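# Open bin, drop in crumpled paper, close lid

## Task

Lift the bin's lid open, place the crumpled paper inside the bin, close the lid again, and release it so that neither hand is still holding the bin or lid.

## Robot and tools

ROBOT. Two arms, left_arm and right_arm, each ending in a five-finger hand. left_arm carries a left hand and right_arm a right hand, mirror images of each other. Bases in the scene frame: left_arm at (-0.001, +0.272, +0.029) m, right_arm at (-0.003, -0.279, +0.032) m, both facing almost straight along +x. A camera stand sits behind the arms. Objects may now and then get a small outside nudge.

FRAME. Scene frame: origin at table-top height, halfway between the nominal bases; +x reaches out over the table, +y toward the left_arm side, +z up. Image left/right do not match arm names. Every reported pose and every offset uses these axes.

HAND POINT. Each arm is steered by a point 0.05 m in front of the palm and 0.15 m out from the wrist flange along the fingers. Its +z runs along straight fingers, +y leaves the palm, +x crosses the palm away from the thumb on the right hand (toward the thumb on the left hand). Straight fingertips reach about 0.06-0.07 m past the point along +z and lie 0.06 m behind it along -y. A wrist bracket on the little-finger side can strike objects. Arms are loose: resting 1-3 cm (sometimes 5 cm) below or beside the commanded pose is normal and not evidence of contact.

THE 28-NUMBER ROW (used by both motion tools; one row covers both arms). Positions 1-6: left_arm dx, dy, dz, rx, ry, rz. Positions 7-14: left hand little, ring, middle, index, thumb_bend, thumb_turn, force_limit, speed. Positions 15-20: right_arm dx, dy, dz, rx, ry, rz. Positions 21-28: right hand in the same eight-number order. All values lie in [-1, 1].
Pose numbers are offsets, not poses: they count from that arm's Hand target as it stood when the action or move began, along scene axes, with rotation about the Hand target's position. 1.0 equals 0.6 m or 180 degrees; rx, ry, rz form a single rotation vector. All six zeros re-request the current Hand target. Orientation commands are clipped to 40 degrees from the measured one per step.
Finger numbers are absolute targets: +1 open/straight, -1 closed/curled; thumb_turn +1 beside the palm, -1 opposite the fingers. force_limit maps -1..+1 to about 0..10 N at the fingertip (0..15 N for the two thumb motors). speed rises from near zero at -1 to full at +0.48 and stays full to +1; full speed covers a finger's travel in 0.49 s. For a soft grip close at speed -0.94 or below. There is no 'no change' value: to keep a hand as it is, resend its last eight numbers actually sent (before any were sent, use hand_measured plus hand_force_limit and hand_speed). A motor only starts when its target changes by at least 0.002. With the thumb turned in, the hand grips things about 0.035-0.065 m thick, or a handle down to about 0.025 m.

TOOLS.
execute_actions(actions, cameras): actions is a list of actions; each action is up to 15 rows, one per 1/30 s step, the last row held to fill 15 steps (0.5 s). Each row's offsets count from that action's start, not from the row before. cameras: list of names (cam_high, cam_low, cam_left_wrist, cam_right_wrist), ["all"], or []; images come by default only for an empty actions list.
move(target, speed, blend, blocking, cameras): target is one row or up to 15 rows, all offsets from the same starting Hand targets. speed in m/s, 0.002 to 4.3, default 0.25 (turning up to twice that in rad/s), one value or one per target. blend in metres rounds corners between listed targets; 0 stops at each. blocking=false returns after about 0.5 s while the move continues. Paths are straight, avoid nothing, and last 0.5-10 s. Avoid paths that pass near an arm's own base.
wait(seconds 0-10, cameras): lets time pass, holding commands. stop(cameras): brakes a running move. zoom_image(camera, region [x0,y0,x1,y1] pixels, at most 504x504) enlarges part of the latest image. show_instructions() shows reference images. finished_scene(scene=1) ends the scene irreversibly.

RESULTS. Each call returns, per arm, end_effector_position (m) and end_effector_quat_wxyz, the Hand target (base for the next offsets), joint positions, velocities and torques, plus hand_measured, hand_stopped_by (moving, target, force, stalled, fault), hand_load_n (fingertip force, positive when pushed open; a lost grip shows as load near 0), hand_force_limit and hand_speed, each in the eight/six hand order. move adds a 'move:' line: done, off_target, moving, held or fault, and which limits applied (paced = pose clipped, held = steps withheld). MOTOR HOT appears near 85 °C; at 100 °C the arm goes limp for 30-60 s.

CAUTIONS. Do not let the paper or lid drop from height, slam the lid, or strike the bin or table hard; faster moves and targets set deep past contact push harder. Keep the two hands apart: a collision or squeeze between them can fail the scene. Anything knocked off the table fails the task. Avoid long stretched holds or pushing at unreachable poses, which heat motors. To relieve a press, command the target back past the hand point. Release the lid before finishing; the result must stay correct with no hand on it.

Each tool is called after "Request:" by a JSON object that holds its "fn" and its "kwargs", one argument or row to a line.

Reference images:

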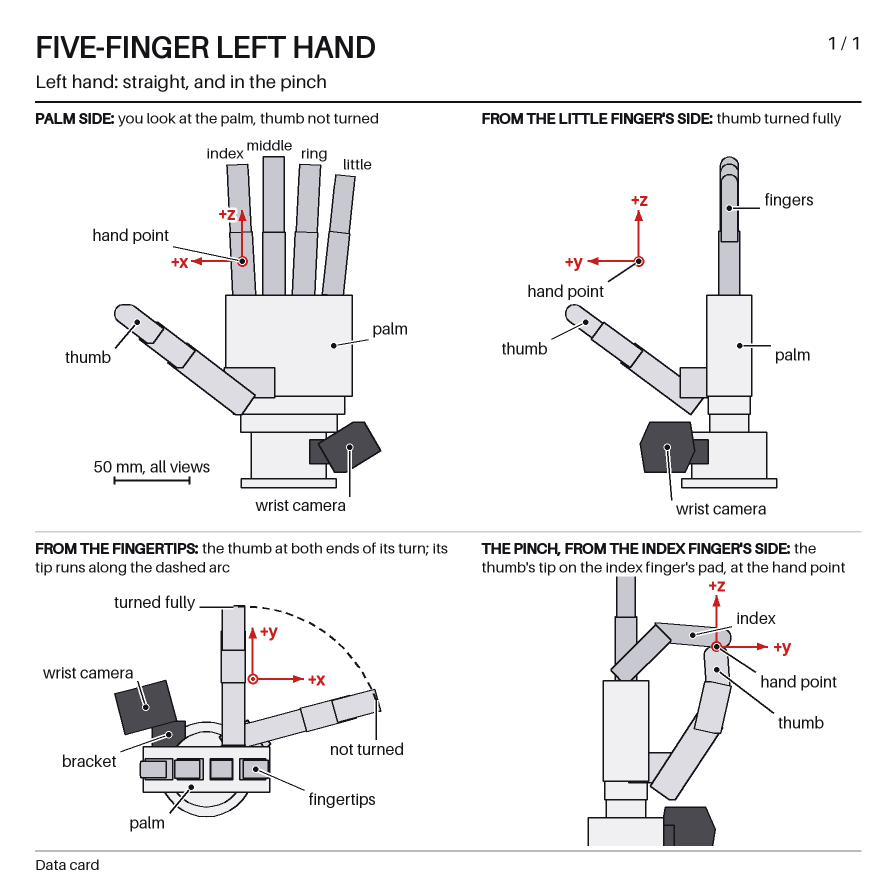

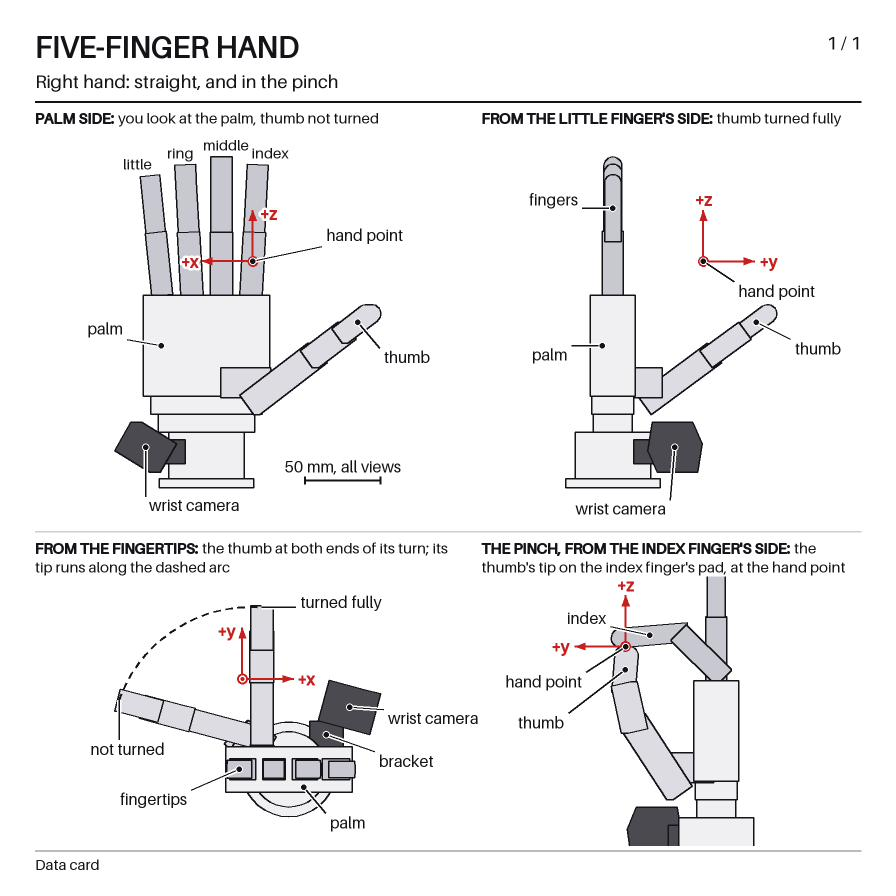

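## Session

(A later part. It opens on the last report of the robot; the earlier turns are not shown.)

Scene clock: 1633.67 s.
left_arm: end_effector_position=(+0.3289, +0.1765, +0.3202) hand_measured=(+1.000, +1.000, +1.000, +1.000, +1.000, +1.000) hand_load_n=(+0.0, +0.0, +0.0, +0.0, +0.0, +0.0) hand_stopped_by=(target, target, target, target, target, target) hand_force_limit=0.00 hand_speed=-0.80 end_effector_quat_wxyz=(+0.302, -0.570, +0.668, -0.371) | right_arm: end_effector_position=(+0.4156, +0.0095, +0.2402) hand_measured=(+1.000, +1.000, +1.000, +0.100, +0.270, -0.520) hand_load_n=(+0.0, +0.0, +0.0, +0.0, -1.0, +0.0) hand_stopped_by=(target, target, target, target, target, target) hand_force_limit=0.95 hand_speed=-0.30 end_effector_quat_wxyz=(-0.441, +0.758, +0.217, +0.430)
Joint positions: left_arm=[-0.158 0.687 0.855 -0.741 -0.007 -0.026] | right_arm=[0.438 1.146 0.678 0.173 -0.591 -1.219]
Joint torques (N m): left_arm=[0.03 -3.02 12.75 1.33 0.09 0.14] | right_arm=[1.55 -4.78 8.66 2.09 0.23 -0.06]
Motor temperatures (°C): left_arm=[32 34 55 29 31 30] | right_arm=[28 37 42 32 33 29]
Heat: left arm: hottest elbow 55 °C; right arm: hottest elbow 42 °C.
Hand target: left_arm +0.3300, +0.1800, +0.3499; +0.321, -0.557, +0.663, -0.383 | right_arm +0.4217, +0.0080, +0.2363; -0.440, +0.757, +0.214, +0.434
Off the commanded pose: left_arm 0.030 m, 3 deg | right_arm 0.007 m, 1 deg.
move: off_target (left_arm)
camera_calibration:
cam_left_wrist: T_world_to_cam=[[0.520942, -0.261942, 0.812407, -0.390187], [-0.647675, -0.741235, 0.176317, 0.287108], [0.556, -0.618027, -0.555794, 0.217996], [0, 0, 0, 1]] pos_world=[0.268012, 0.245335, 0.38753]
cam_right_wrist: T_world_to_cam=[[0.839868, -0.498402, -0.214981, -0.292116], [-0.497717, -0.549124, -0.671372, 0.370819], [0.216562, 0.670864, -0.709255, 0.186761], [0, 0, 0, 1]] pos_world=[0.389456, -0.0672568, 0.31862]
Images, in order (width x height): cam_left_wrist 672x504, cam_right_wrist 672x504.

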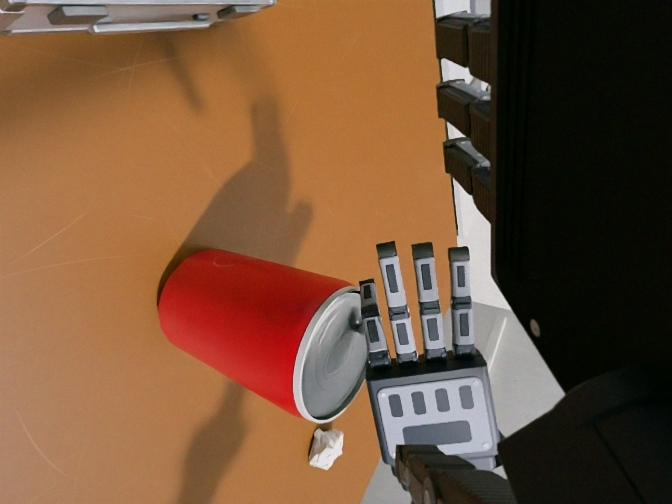

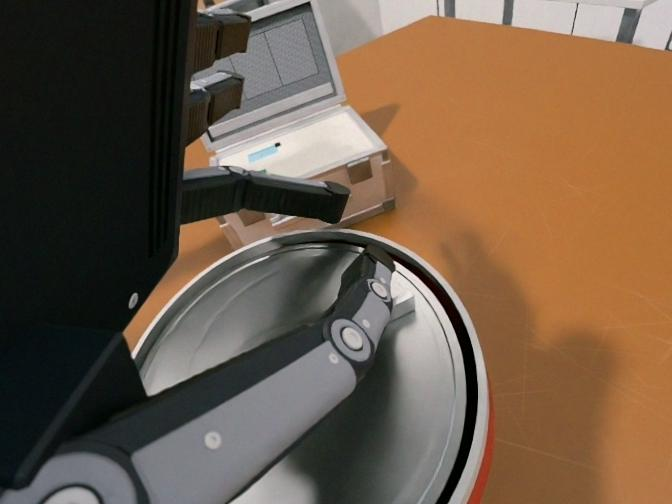

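Request:
{"fn": "move", "kwargs": {
  "target": [0,0,0,0,0,0, 1,1,1,1,1,1, 0,-0.8, 0,0,0.07,0,0,0, 1,1,1,0.1,0.27,-0.52, 0.95,-0.3],
  "speed": 0.06,
  "cameras": ["cam_left_wrist", "cam_right_wrist", "cam_low"]
}}

Request:
{"fn": "zoom_image", "kwargs": {
  "camera": "cam_left_wrist",
  "region": [310, 270, 410, 420]
}}

Request:
{"fn": "zoom_image", "kwargs": {
  "camera": "cam_low",
  "region": [265, 180, 325, 240]
}}

Scene clock: 1640.67 s.
left_arm: end_effector_position=(+0.3289, +0.1765, +0.3202) hand_measured=(+1.000, +1.000, +1.000, +1.000, +1.000, +1.000) hand_load_n=(-0.5, +0.0, +0.0, +0.0, -0.5, +0.0) hand_stopped_by=(target, target, target, target, target, target) hand_force_limit=0.00 hand_speed=-0.80 end_effector_quat_wxyz=(+0.302, -0.570, +0.668, -0.371) | right_arm: end_effector_position=(+0.4072, +0.0053, +0.2406) hand_measured=(+1.000, +1.000, +1.000, +0.100, +0.270, -0.520) hand_load_n=(+0.0, +0.0, +0.0, +0.0, -1.0, +0.0) hand_stopped_by=(target, target, target, target, target, target) hand_force_limit=0.95 hand_speed=-0.30 end_effector_quat_wxyz=(-0.438, +0.773, +0.208, +0.408)
Joint positions: left_arm=[-0.158 0.687 0.855 -0.741 -0.007 -0.026] | right_arm=[0.438 1.12 0.696 0.076 -0.589 -1.211]
Joint torques (N m): left_arm=[-0.03 -3.02 12.72 1.32 0.09 0.14] | right_arm=[1.55 -7.3 14.17 0.75 0.16 -0.05]
Motor temperatures (°C): left_arm=[32 34 55 29 31 30] | right_arm=[28 37 42 32 33 29]
Heat: left arm: hottest elbow 55 °C; right arm: hottest elbow 42 °C.
Hand target: left_arm +0.3300, +0.1800, +0.3499; +0.321, -0.557, +0.663, -0.383 | right_arm +0.4217, +0.0080, +0.2783; -0.440, +0.757, +0.214, +0.434
Off the commanded pose: left_arm 0.030 m, 3 deg | right_arm 0.041 m, 4 deg.
move: off_target (left_arm, right_arm)
camera_calibration:
cam_left_wrist: T_world_to_cam=[[0.520942, -0.261942, 0.812407, -0.390187], [-0.647675, -0.741235, 0.176317, 0.287108], [0.556, -0.618027, -0.555794, 0.217996], [0, 0, 0, 1]] pos_world=[0.268012, 0.245335, 0.38753]
cam_right_wrist: T_world_to_cam=[[0.825879, -0.505956, -0.248861, -0.273244], [-0.534129, -0.560629, -0.632773, 0.370221], [0.180636, 0.655518, -0.733258, 0.212203], [0, 0, 0, 1]] pos_world=[0.385081, -0.0697957, 0.321866]
Images, in order (width x height): cam_low 672x504, cam_left_wrist 672x504, cam_right_wrist 672x504.

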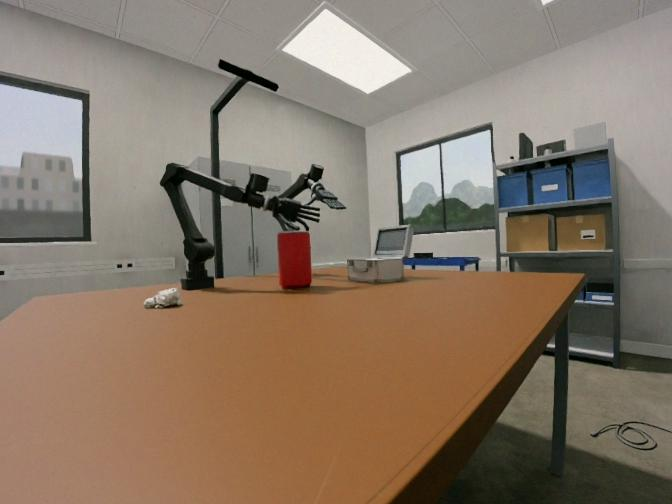

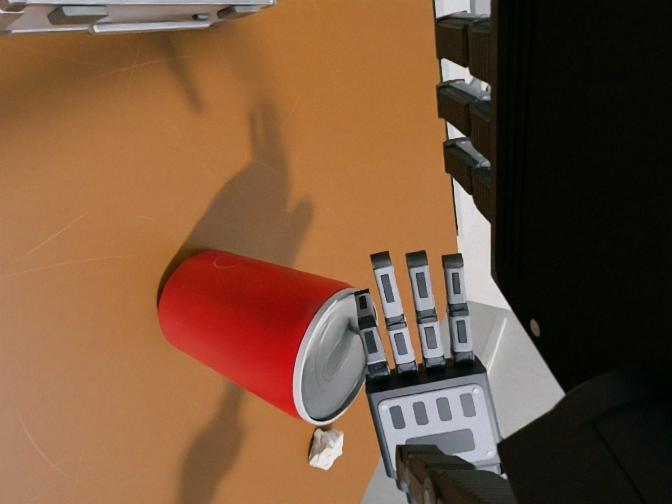

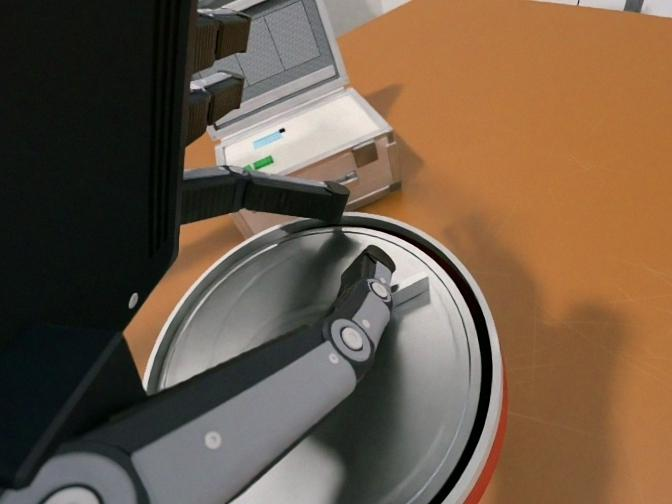

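Scaled by 3.360 from the camera's 672x504 image, which has a finer 960x720 frame.

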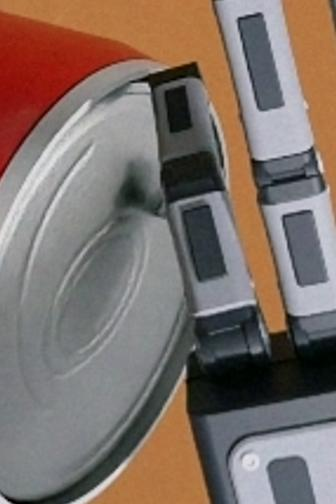

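Scaled by 8.400 from the camera's 672x504 image, which has a finer 960x720 frame.

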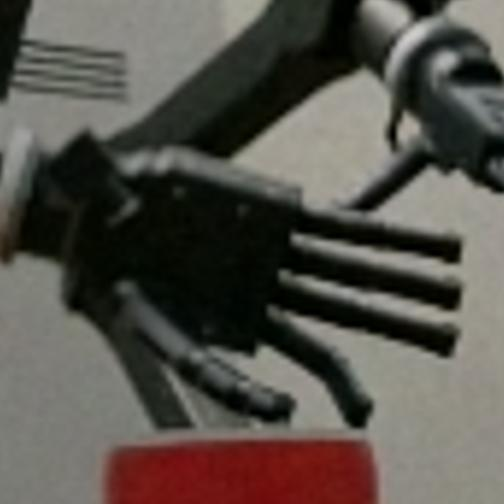

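Request:
{"fn": "move", "kwargs": {
  "target": [0,0,0,0,0,0, 1,1,1,1,1,1, 0,-0.8, 0,0,0.03,0,0,0, 1,1,1,0.1,0.27,-0.52, 0.95,-0.3],
  "speed": 0.06,
  "cameras": ["cam_left_wrist", "cam_right_wrist"]
}}

Request:
{"fn": "zoom_image", "kwargs": {
  "camera": "cam_left_wrist",
  "region": [310, 270, 410, 420]
}}

Scene clock: 1645.60 s.
left_arm: end_effector_position=(+0.3289, +0.1765, +0.3202) hand_measured=(+1.000, +1.000, +1.000, +1.000, +1.000, +1.000) hand_load_n=(+0.0, +0.0, +0.0, +0.0, +0.0, +0.0) hand_stopped_by=(target, target, target, target, target, target) hand_force_limit=0.00 hand_speed=-0.80 end_effector_quat_wxyz=(+0.302, -0.570, +0.668, -0.371) | right_arm: end_effector_position=(+0.4073, +0.0053, +0.2556) hand_measured=(+1.000, +1.000, +1.000, +0.100, +0.270, -0.520) hand_load_n=(+0.0, +0.0, +0.0, +0.0, +0.0, +0.0) hand_stopped_by=(target, target, target, target, target, target) hand_force_limit=0.95 hand_speed=-0.30 end_effector_quat_wxyz=(-0.438, +0.775, +0.207, +0.406)
Joint positions: left_arm=[-0.158 0.687 0.855 -0.741 -0.007 -0.026] | right_arm=[0.438 1.101 0.73 0.018 -0.589 -1.211]
Joint torques (N m): left_arm=[0.03 -3.02 12.75 1.32 0.08 0.14] | right_arm=[1.55 -7.3 14.58 0.9 0.13 -0.05]
Motor temperatures (°C): left_arm=[32 34 55 29 31 30] | right_arm=[28 37 43 32 33 29]
Heat: left arm: hottest elbow 55 °C; right arm: hottest elbow 43 °C.
Hand target: left_arm +0.3300, +0.1800, +0.3499; +0.321, -0.557, +0.663, -0.383 | right_arm +0.4217, +0.0080, +0.2963; -0.440, +0.757, +0.214, +0.434
Off the commanded pose: left_arm 0.030 m, 3 deg | right_arm 0.043 m, 4 deg.
move: off_target (left_arm, right_arm)
camera_calibration:
cam_left_wrist: T_world_to_cam=[[0.520942, -0.261942, 0.812407, -0.390187], [-0.647675, -0.741235, 0.176317, 0.287108], [0.556, -0.618027, -0.555794, 0.217996], [0, 0, 0, 1]] pos_world=[0.268012, 0.245335, 0.38753]
cam_right_wrist: T_world_to_cam=[[0.824496, -0.506694, -0.251929, -0.26818], [-0.537584, -0.562379, -0.628278, 0.380014], [0.176665, 0.653446, -0.736069, 0.225462], [0, 0, 0, 1]] pos_world=[0.385572, -0.0695006, 0.337147]
Images, in order (width x height): cam_left_wrist 672x504, cam_right_wrist 672x504.

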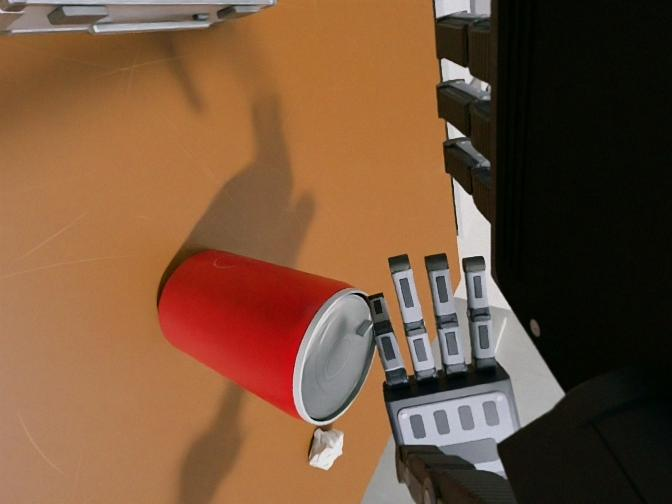

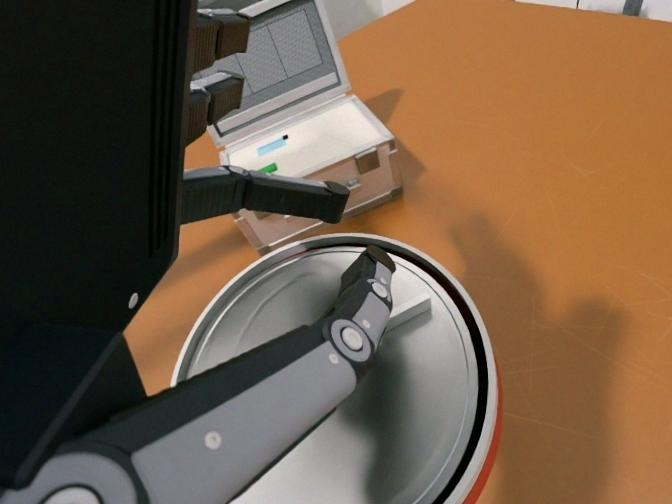

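Scaled by 3.360 from the camera's 672x504 image, which has a finer 960x720 frame.

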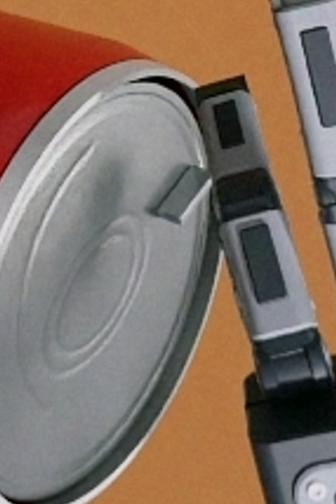

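Request:
{"fn": "zoom_image", "kwargs": {
  "camera": "cam_right_wrist",
  "region": [340, 220, 460, 360]
}}

Scaled by 3.600 from the camera's 672x504 image, which has a finer 960x720 frame.

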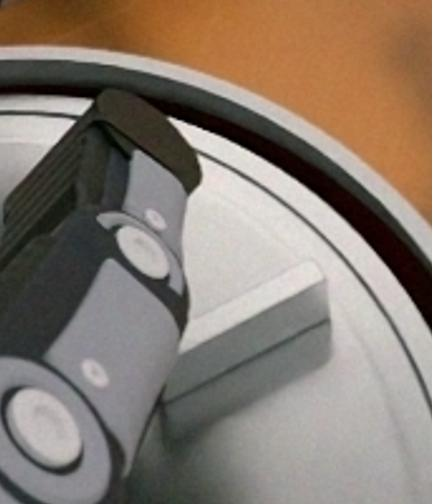

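Request:
{"fn": "move", "kwargs": {
  "target": [
    [0,0,0,0,0,0, 1,1,1,1,1,1, 0,-0.8, -0.015,-0.024,0.0,0,0,0, 1,1,1,0.1,0.27,-0.52, 0.95,-0.3],
    [0,0,0,0,0,0, 1,1,1,1,1,1, 0,-0.8, -0.019,-0.0183,-0.075,0,0,0, 1,1,1,0.1,0.27,-0.52, 0.95,-0.3]
  ],
  "speed": 0.06,
  "cameras": ["cam_left_wrist", "cam_right_wrist"]
}}

Request:
{"fn": "zoom_image", "kwargs": {
  "camera": "cam_left_wrist",
  "region": [310, 270, 410, 420]
}}

Request:
{"fn": "zoom_image", "kwargs": {
  "camera": "cam_right_wrist",
  "region": [340, 220, 460, 360]
}}

Scene clock: 1697.70 s.
left_arm: end_effector_position=(+0.3289, +0.1765, +0.3202) hand_measured=(+1.000, +1.000, +1.000, +1.000, +1.000, +1.000) hand_load_n=(+0.0, +0.0, +0.0, -0.5, +0.0, +0.0) hand_stopped_by=(target, target, target, target, target, target) hand_force_limit=0.00 hand_speed=-0.80 end_effector_quat_wxyz=(+0.302, -0.570, +0.668, -0.371) | right_arm: end_effector_position=(+0.4088, -0.0086, +0.2483) hand_measured=(+1.000, +1.000, +1.000, +0.100, +0.270, -0.520) hand_load_n=(+0.0, +0.0, +0.0, +0.0, +0.0, +0.0) hand_stopped_by=(target, target, target, target, target, target) hand_force_limit=0.95 hand_speed=-0.30 end_effector_quat_wxyz=(-0.438, +0.765, +0.203, +0.425)
Joint positions: left_arm=[-0.158 0.687 0.855 -0.741 -0.007 -0.026] | right_arm=[0.406 1.088 0.673 0.101 -0.603 -1.211]
Joint torques (N m): left_arm=[-0.03 -3.02 12.75 1.32 0.08 0.14] | right_arm=[1.9 -4.89 8.87 2.28 0.14 -0.11]
Motor temperatures (°C): left_arm=[32 34 56 29 31 30] | right_arm=[28 37 48 32 33 29]
Heat: left arm: hottest elbow 56 °C; right arm: hottest elbow 48 °C.
Hand target: left_arm +0.3300, +0.1800, +0.3499; +0.321, -0.557, +0.663, -0.383 | right_arm +0.4103, -0.0030, +0.2513; -0.440, +0.757, +0.214, +0.434
Off the commanded pose: left_arm 0.030 m, 3 deg | right_arm 0.007 m, 2 deg.
move: off_target (left_arm)
camera_calibration:
cam_left_wrist: T_world_to_cam=[[0.520942, -0.261942, 0.812407, -0.390187], [-0.647675, -0.741235, 0.176317, 0.287108], [0.556, -0.618027, -0.555794, 0.217996], [0, 0, 0, 1]] pos_world=[0.268012, 0.245335, 0.38753]
cam_right_wrist: T_world_to_cam=[[0.822941, -0.517278, -0.23493, -0.281979], [-0.526319, -0.538451, -0.658072, 0.371426], [0.213907, 0.665202, -0.715367, 0.2087], [0, 0, 0, 1]] pos_world=[0.382898, -0.084694, 0.327476]
Images, in order (width x height): cam_left_wrist 672x504, cam_right_wrist 672x504.

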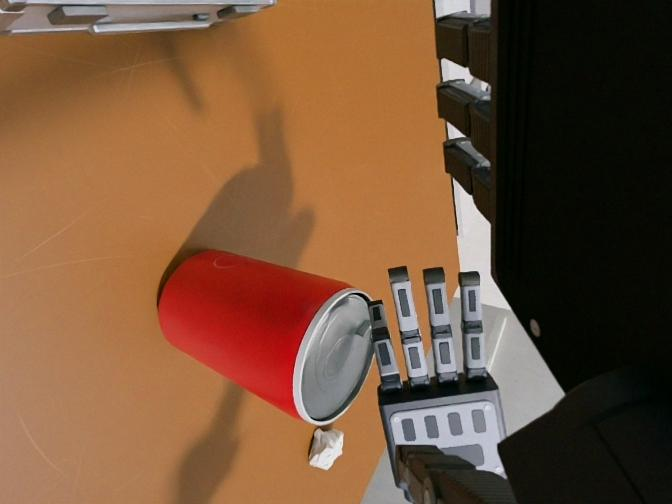

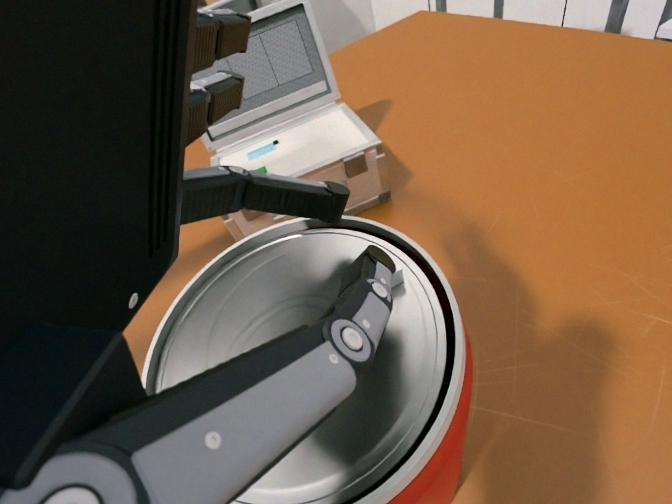

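Scaled by 3.360 from the camera's 672x504 image, which has a finer 960x720 frame.

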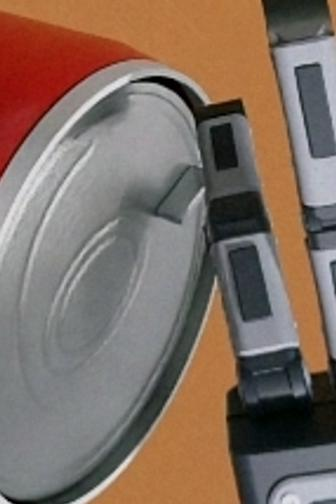

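Scaled by 3.600 from the camera's 672x504 image, which has a finer 960x720 frame.

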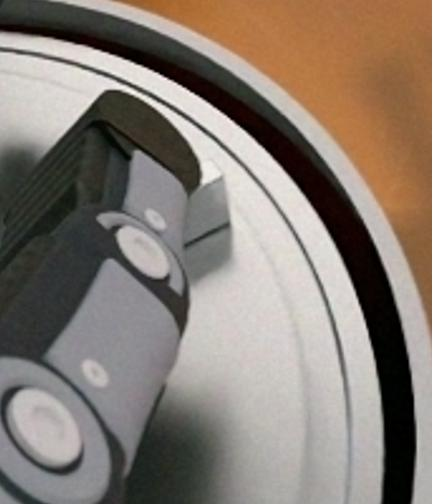

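Request:
{"fn": "move", "kwargs": {
  "target": [0,0,0,0,0,0, 1,1,1,1,1,1, 0,-0.8, 0.001,-0.001,-0.032,0,0,0, 1,1,1,0.1,0.27,-0.52, 0.95,-0.3],
  "speed": 0.05,
  "cameras": ["cam_left_wrist", "cam_right_wrist"]
}}

Request:
{"fn": "zoom_image", "kwargs": {
  "camera": "cam_left_wrist",
  "region": [310, 270, 410, 420]
}}

Request:
{"fn": "zoom_image", "kwargs": {
  "camera": "cam_right_wrist",
  "region": [340, 220, 460, 360]
}}

Scene clock: 1702.47 s.
left_arm: end_effector_position=(+0.3289, +0.1765, +0.3202) hand_measured=(+1.000, +1.000, +1.000, +1.000, +1.000, +1.000) hand_load_n=(+0.0, +0.0, +0.0, +0.0, +0.0, +0.0) hand_stopped_by=(target, target, target, target, target, target) hand_force_limit=0.00 hand_speed=-0.80 end_effector_quat_wxyz=(+0.302, -0.570, +0.668, -0.371) | right_arm: end_effector_position=(+0.4104, -0.0082, +0.2365) hand_measured=(+1.000, +1.000, +1.000, +0.100, +0.270, -0.520) hand_load_n=(+0.0, +0.0, +0.0, +0.0, +0.0, +0.0) hand_stopped_by=(target, target, target, target, target, target) hand_force_limit=0.95 hand_speed=-0.30 end_effector_quat_wxyz=(-0.438, +0.760, +0.208, +0.433)
Joint positions: left_arm=[-0.158 0.687 0.855 -0.741 -0.007 -0.026] | right_arm=[0.406 1.109 0.643 0.168 -0.603 -1.219]
Joint torques (N m): left_arm=[-0.03 -3.08 12.75 1.32 0.09 0.14] | right_arm=[1.73 -4.37 8.36 2.19 0.03 -0.11]
Motor temperatures (°C): left_arm=[32 34 56 29 31 30] | right_arm=[28 37 47 32 33 29]
Heat: left arm: hottest elbow 56 °C; right arm: hottest elbow 47 °C.
Hand target: left_arm +0.3300, +0.1800, +0.3499; +0.321, -0.557, +0.663, -0.383 | right_arm +0.4109, -0.0036, +0.2321; -0.440, +0.757, +0.214, +0.434
Off the commanded pose: left_arm 0.030 m, 3 deg | right_arm 0.006 m, 1 deg.
move: off_target (left_arm)
camera_calibration:
cam_left_wrist: T_world_to_cam=[[0.520942, -0.261942, 0.812407, -0.390187], [-0.647675, -0.741235, 0.176317, 0.287108], [0.556, -0.618027, -0.555794, 0.217996], [0, 0, 0, 1]] pos_world=[0.268012, 0.245335, 0.38753]
cam_right_wrist: T_world_to_cam=[[0.828572, -0.515058, -0.219505, -0.291886], [-0.511707, -0.53755, -0.67022, 0.361643], [0.227207, 0.667648, -0.708959, 0.19269], [0, 0, 0, 1]] pos_world=[0.383124, -0.0845863, 0.31492]
Images, in order (width x height): cam_left_wrist 672x504, cam_right_wrist 672x504.

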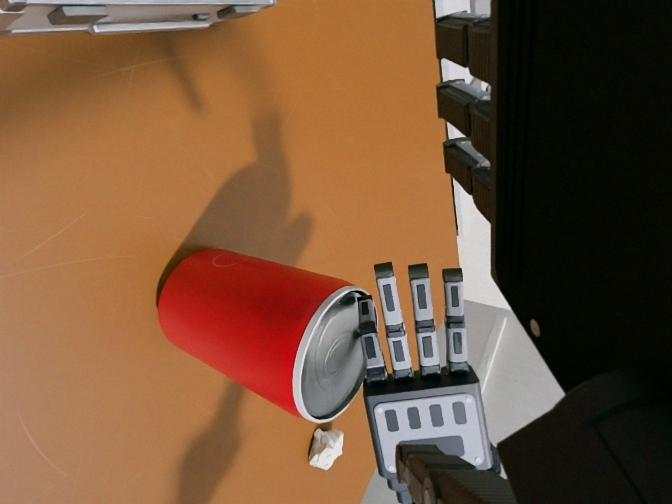

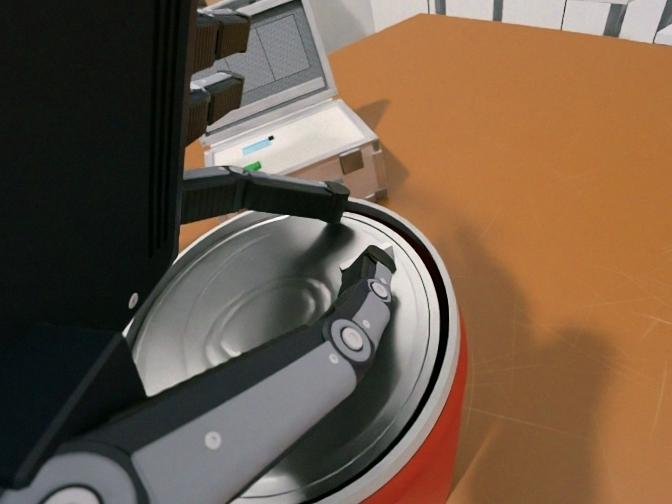

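Scaled by 3.360 from the camera's 672x504 image, which has a finer 960x720 frame.

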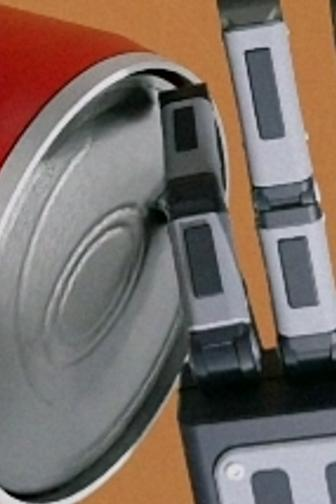

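Scaled by 3.600 from the camera's 672x504 image, which has a finer 960x720 frame.

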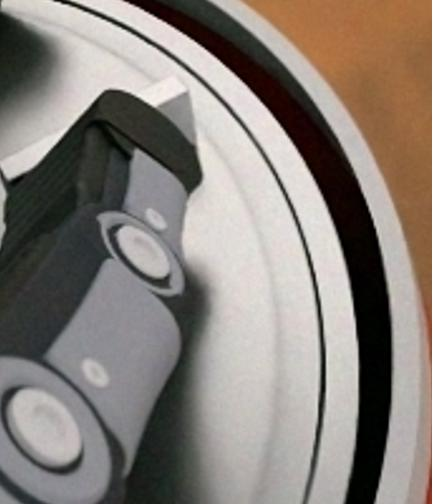

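Request:
{"fn": "move", "kwargs": {
  "target": [0,0,0,0,0,0,1,1,1,1,1,1,0,-0.8,0,0,-0.0125,0,0,0,1,1,1,0.1,0.27,-0.52,0.95,-0.3],
  "speed": 0.03,
  "cameras": ["cam_right_wrist","cam_left_wrist"]
}}

Scene clock: 1717.50 s.
left_arm: end_effector_position=(+0.3289, +0.1765, +0.3202) hand_measured=(+1.000, +1.000, +1.000, +1.000, +1.000, +1.000) hand_load_n=(+0.0, +0.0, +0.0, +0.0, +0.0, +0.0) hand_stopped_by=(target, target, target, target, target, target) hand_force_limit=0.00 hand_speed=-0.80 end_effector_quat_wxyz=(+0.302, -0.570, +0.668, -0.371) | right_arm: end_effector_position=(+0.4114, -0.0078, +0.2367) hand_measured=(+1.000, +1.000, +1.000, +0.100, +0.270, -0.520) hand_load_n=(+0.0, +0.0, +0.0, +0.0, -1.0, -0.5) hand_stopped_by=(target, target, target, target, target, target) hand_force_limit=0.95 hand_speed=-0.30 end_effector_quat_wxyz=(-0.439, +0.755, +0.209, +0.439)
Joint positions: left_arm=[-0.158 0.687 0.855 -0.741 -0.007 -0.026] | right_arm=[0.406 1.112 0.633 0.197 -0.603 -1.219]
Joint torques (N m): left_arm=[0.03 -3.02 12.75 1.33 0.09 0.14] | right_arm=[1.67 -3.78 7.9 2.04 0.03 -0.12]
Motor temperatures (°C): left_arm=[32 34 56 29 31 30] | right_arm=[28 37 46 32 33 29]
Heat: left arm: hottest elbow 56 °C; right arm: hottest elbow 46 °C.
Hand target: left_arm +0.3300, +0.1800, +0.3499; +0.321, -0.557, +0.663, -0.383 | right_arm +0.4109, -0.0036, +0.2246; -0.440, +0.757, +0.214, +0.434
Off the commanded pose: left_arm 0.030 m, 3 deg | right_arm 0.013 m, 1 deg.
move: off_target (left_arm, right_arm)
camera_calibration:
cam_left_wrist: T_world_to_cam=[[0.520942, -0.261942, 0.812407, -0.390187], [-0.647675, -0.741235, 0.176317, 0.287108], [0.556, -0.618027, -0.555794, 0.217996], [0, 0, 0, 1]] pos_world=[0.268012, 0.245335, 0.38753]
cam_right_wrist: T_world_to_cam=[[0.831848, -0.513551, -0.210461, -0.295857], [-0.501382, -0.532737, -0.681768, 0.360966], [0.238003, 0.672649, -0.700641, 0.185889], [0, 0, 0, 1]] pos_world=[0.382848, -0.0846753, 0.31407]
Images, in order (width x height): cam_left_wrist 672x504, cam_right_wrist 672x504.

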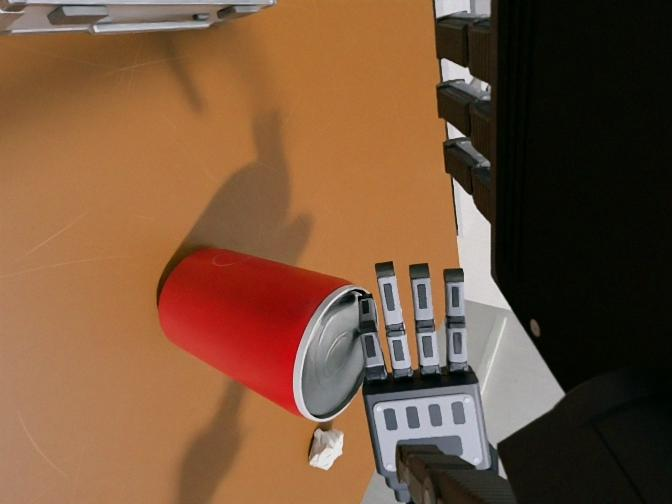

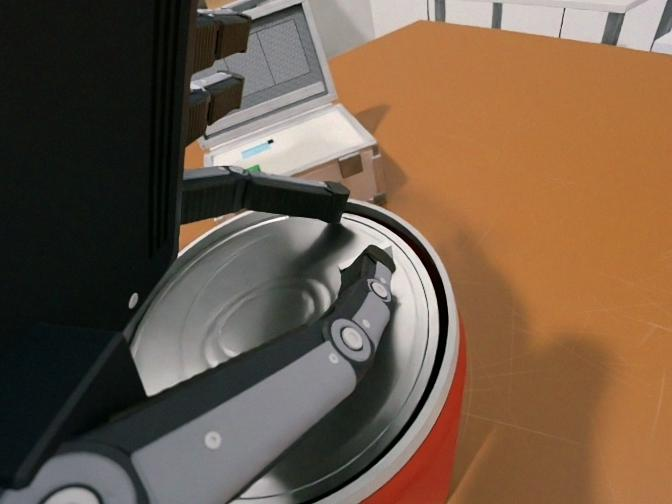

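Request:
{"fn": "zoom_image", "kwargs": {
  "camera": "cam_right_wrist",
  "region": [320, 200, 440, 340]
}}

Request:
{"fn": "zoom_image", "kwargs": {
  "camera": "cam_left_wrist",
  "region": [310, 270, 410, 420]
}}

Scaled by 3.600 from the camera's 672x504 image, which has a finer 960x720 frame.

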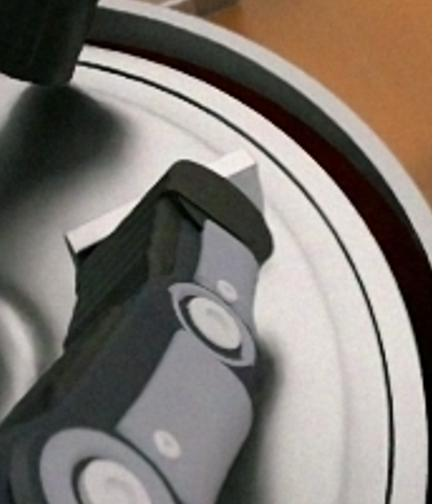

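Scaled by 3.360 from the camera's 672x504 image, which has a finer 960x720 frame.

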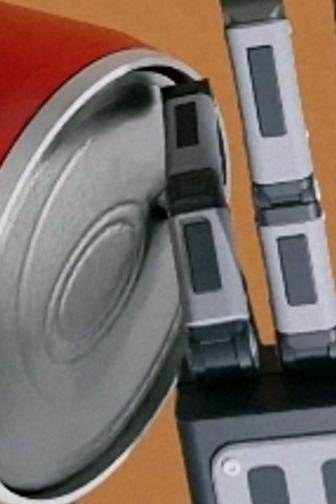

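Request:
{"fn": "move", "kwargs": {
  "target": [0,0,0,0,0,0,1,1,1,1,1,1,0,-0.8,0,0,-0.0083,0,0,0,1,1,1,0.1,0.27,-0.52,0.95,-0.3],
  "speed": 0.03,
  "cameras": ["cam_right_wrist"]
}}

Request:
{"fn": "zoom_image", "kwargs": {
  "camera": "cam_right_wrist",
  "region": [320, 200, 440, 340]
}}

Scene clock: 1724.50 s.
left_arm: end_effector_position=(+0.3289, +0.1765, +0.3202) hand_measured=(+1.000, +1.000, +1.000, +1.000, +1.000, +1.000) hand_load_n=(+0.0, +0.0, +0.0, +0.0, +0.0, +0.0) hand_stopped_by=(target, target, target, target, target, target) hand_force_limit=0.00 hand_speed=-0.80 end_effector_quat_wxyz=(+0.302, -0.570, +0.668, -0.371) | right_arm: end_effector_position=(+0.4122, -0.0074, +0.2357) hand_measured=(+1.000, +1.000, +1.000, +0.100, +0.270, -0.520) hand_load_n=(+0.0, +0.0, +0.0, +0.0, -1.5, -1.0) hand_stopped_by=(target, target, target, target, target, target) hand_force_limit=0.95 hand_speed=-0.30 end_effector_quat_wxyz=(-0.439, +0.753, +0.210, +0.443)
Joint positions: left_arm=[-0.158 0.687 0.855 -0.741 -0.007 -0.026] | right_arm=[0.406 1.117 0.627 0.217 -0.603 -1.219]
Joint torques (N m): left_arm=[-0.03 -3.08 12.75 1.33 0.09 0.15] | right_arm=[1.67 -3.43 7.57 1.91 0.03 -0.11]
Motor temperatures (°C): left_arm=[32 34 56 29 31 30] | right_arm=[28 37 46 32 33 29]
Heat: left arm: hottest elbow 56 °C; right arm: hottest elbow 46 °C.
Hand target: left_arm +0.3300, +0.1800, +0.3499; +0.321, -0.557, +0.663, -0.383 | right_arm +0.4109, -0.0036, +0.2196; -0.440, +0.757, +0.214, +0.434
Off the commanded pose: left_arm 0.030 m, 3 deg | right_arm 0.017 m, 1 deg.
move: off_target (left_arm, right_arm)
camera_calibration:
cam_right_wrist: T_world_to_cam=[[0.833628, -0.512676, -0.205494, -0.2985], [-0.495624, -0.530143, -0.687971, 0.360025], [0.243765, 0.67536, -0.696037, 0.181386], [0, 0, 0, 1]] pos_world=[0.38306, -0.0846694, 0.312598]
Images, in order (width x height): cam_right_wrist 672x504.

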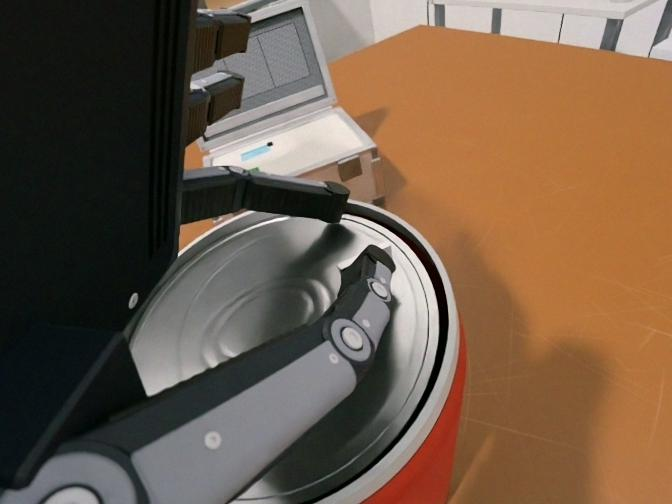

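Scaled by 3.600 from the camera's 672x504 image, which has a finer 960x720 frame.

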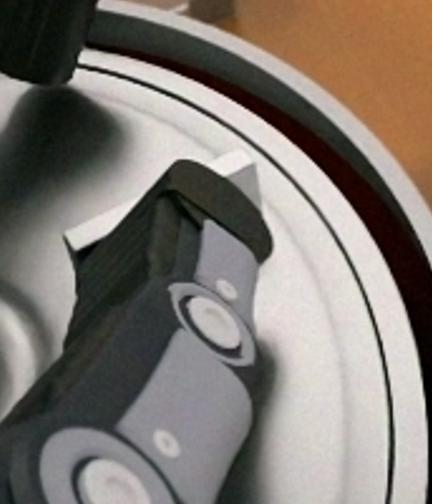

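Request:
{"fn": "execute_actions", "kwargs": {
  "actions": [
    [[0,0,0,0,0,0,1,1,1,1,1,1,0,-0.8,0,0,0,0,0,0,1,1,1,-0.55,0.27,-0.52,0.9,-0.6]],
    [[0,0,0,0,0,0,1,1,1,1,1,1,0,-0.8,0,0,0,0,0,0,1,1,1,-0.55,0.27,-0.52,0.9,-0.6]],
    [[0,0,0,0,0,0,1,1,1,1,1,1,0,-0.8,0,0,0,0,0,0,1,1,1,-0.55,0.27,-0.52,0.9,-0.6]]
  ],
  "cameras": ["cam_right_wrist"]
}}

Request:
{"fn": "zoom_image", "kwargs": {
  "camera": "cam_right_wrist",
  "region": [320, 200, 440, 340]
}}

Scene clock: 1744.57 s.
left_arm: end_effector_position=(+0.3289, +0.1765, +0.3202) hand_measured=(+1.000, +1.000, +1.000, +1.000, +1.000, +1.000) hand_load_n=(+0.0, +0.0, +0.0, +0.0, +0.0, +0.0) hand_stopped_by=(target, target, target, target, target, target) hand_force_limit=0.00 hand_speed=-0.80 end_effector_quat_wxyz=(+0.302, -0.570, +0.668, -0.371) | right_arm: end_effector_position=(+0.4126, -0.0064, +0.2376) hand_measured=(+1.000, +1.000, +1.000, -0.336, +0.272, -0.520) hand_load_n=(+0.0, +0.0, +0.0, +9.5, +6.0, +0.5) hand_stopped_by=(target, target, target, force, target, target) hand_force_limit=0.90 hand_speed=-0.60 end_effector_quat_wxyz=(-0.440, +0.750, +0.212, +0.446)
Joint positions: left_arm=[-0.158 0.687 0.855 -0.741 -0.007 -0.026] | right_arm=[0.408 1.117 0.627 0.225 -0.603 -1.22]
Joint torques (N m): left_arm=[0.03 -3.02 12.72 1.32 0.09 0.14] | right_arm=[1.73 -3.49 7.56 1.69 0.03 -0.11]
Motor temperatures (°C): left_arm=[32 34 56 29 31 30] | right_arm=[28 37 44 32 33 29]
Heat: left arm: hottest elbow 56 °C; right arm: hottest elbow 44 °C.
Hand target: left_arm +0.3300, +0.1800, +0.3499; +0.321, -0.557, +0.663, -0.383 | right_arm +0.4109, -0.0036, +0.2196; -0.440, +0.757, +0.214, +0.434
Off the commanded pose: left_arm 0.030 m, 3 deg | right_arm 0.018 m, 2 deg.
camera_calibration:
cam_right_wrist: T_world_to_cam=[[0.836249, -0.510662, -0.199781, -0.300428], [-0.488899, -0.52935, -0.693373, 0.360621], [0.248325, 0.677505, -0.692331, 0.179099], [0, 0, 0, 1]] pos_world=[0.383066, -0.0838627, 0.314021]
Images, in order (width x height): cam_right_wrist 672x504.

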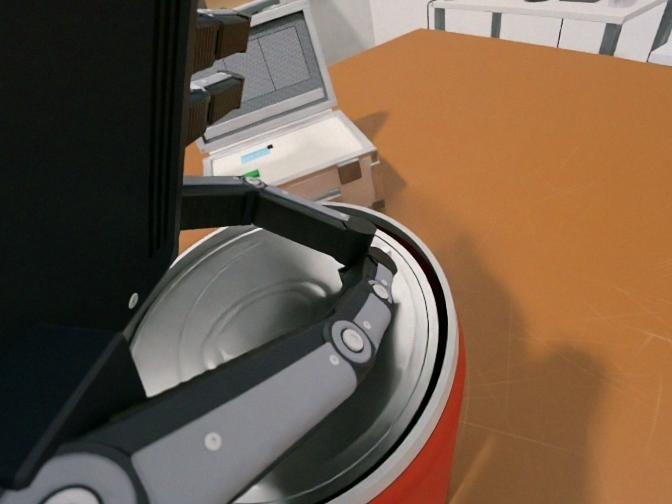

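Scaled by 3.600 from the camera's 672x504 image, which has a finer 960x720 frame.

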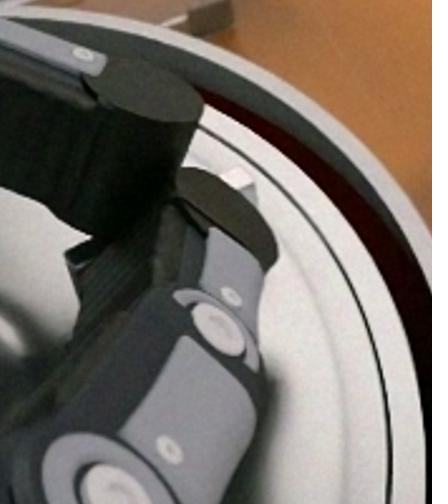

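Request:
{"fn": "move", "kwargs": {
  "target": [
    [0,0,0,0,0,0,1,1,1,1,1,1,0,-0.8,0.02,0,0.08,0,0,0,1,1,1,-0.55,0.27,-0.52,0.9,-0.6],
    [0,0,0,0,0,0,1,1,1,1,1,1,0,-0.8,0.024,0,0.12,0,0,0,1,1,1,-0.55,0.27,-0.52,0.9,-0.6]
  ],
  "speed": 0.03,
  "blend": 0.01,
  "cameras": ["cam_right_wrist","cam_left_wrist"]
}}

Request:
{"fn": "zoom_image", "kwargs": {
  "camera": "cam_right_wrist",
  "region": [320, 200, 440, 340]
}}

Scene clock: 1752.73 s.
left_arm: end_effector_position=(+0.3289, +0.1765, +0.3202) hand_measured=(+1.000, +1.000, +1.000, +1.000, +1.000, +1.000) hand_load_n=(+0.0, +0.0, +0.0, +0.0, +0.0, +0.0) hand_stopped_by=(target, target, target, target, target, target) hand_force_limit=0.00 hand_speed=-0.80 end_effector_quat_wxyz=(+0.302, -0.570, +0.668, -0.371) | right_arm: end_effector_position=(+0.4105, -0.0060, +0.2500) hand_measured=(+1.000, +1.000, +1.000, -0.336, +0.272, -0.520) hand_load_n=(+0.0, +0.0, +0.0, +10.0, +5.5, +0.5) hand_stopped_by=(target, target, target, force, target, target) hand_force_limit=0.90 hand_speed=-0.60 end_effector_quat_wxyz=(-0.437, +0.777, +0.203, +0.405)
Joint positions: left_arm=[-0.158 0.687 0.855 -0.741 -0.007 -0.026] | right_arm=[0.406 1.101 0.718 0.021 -0.614 -1.219]
Joint torques (N m): left_arm=[-0.03 -3.08 12.74 1.32 0.09 0.14] | right_arm=[0.97 -7.3 14.57 0.88 -0.25 -0.11]
Motor temperatures (°C): left_arm=[32 34 56 29 31 30] | right_arm=[28 37 44 32 33 29]
Heat: left arm: hottest elbow 56 °C; right arm: hottest elbow 44 °C.
Hand target: left_arm +0.3300, +0.1800, +0.3499; +0.321, -0.557, +0.663, -0.383 | right_arm +0.4253, -0.0036, +0.2916; -0.440, +0.757, +0.214, +0.434
Off the commanded pose: left_arm 0.030 m, 3 deg | right_arm 0.044 m, 4 deg.
move: off_target (left_arm, right_arm)
camera_calibration:
cam_left_wrist: T_world_to_cam=[[0.520942, -0.261942, 0.812407, -0.390187], [-0.647675, -0.741235, 0.176317, 0.287108], [0.556, -0.618027, -0.555794, 0.217996], [0, 0, 0, 1]] pos_world=[0.268012, 0.245335, 0.38753]
cam_right_wrist: T_world_to_cam=[[0.819559, -0.512309, -0.256636, -0.274846], [-0.54494, -0.558455, -0.625434, 0.374274], [0.177096, 0.652431, -0.736865, 0.228253], [0, 0, 0, 1]] pos_world=[0.388787, -0.0807103, 0.33174]
Images, in order (width x height): cam_left_wrist 672x504, cam_right_wrist 672x504.

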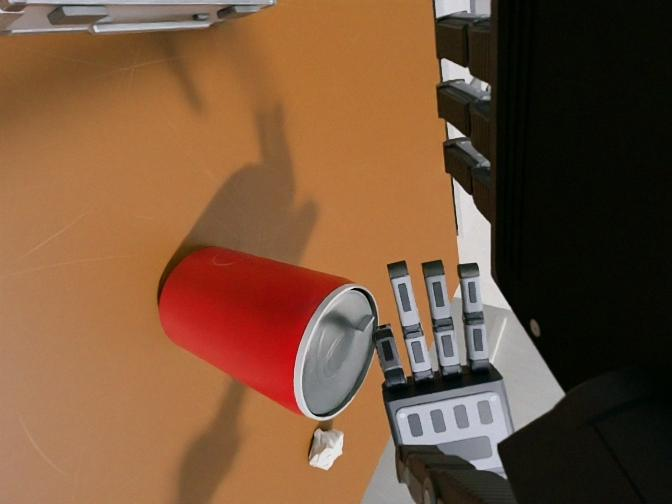

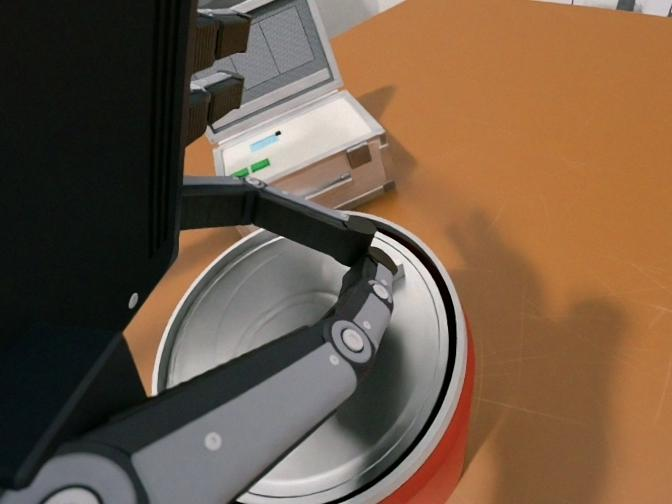

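Scaled by 3.600 from the camera's 672x504 image, which has a finer 960x720 frame.

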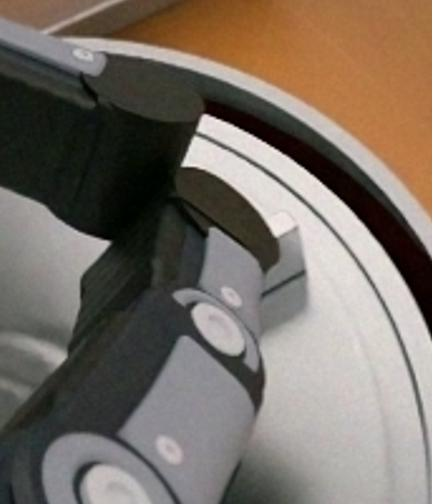

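Request:
{"fn": "zoom_image", "kwargs": {
  "camera": "cam_left_wrist",
  "region": [340, 280, 420, 400]
}}

Scaled by 4.200 from the camera's 672x504 image, which has a finer 960x720 frame.

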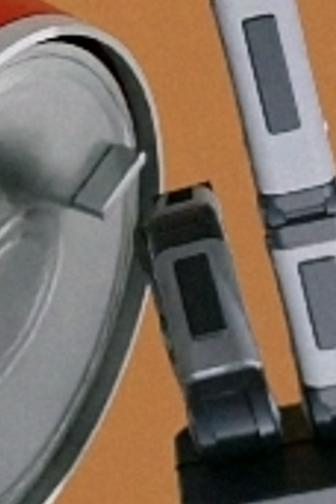

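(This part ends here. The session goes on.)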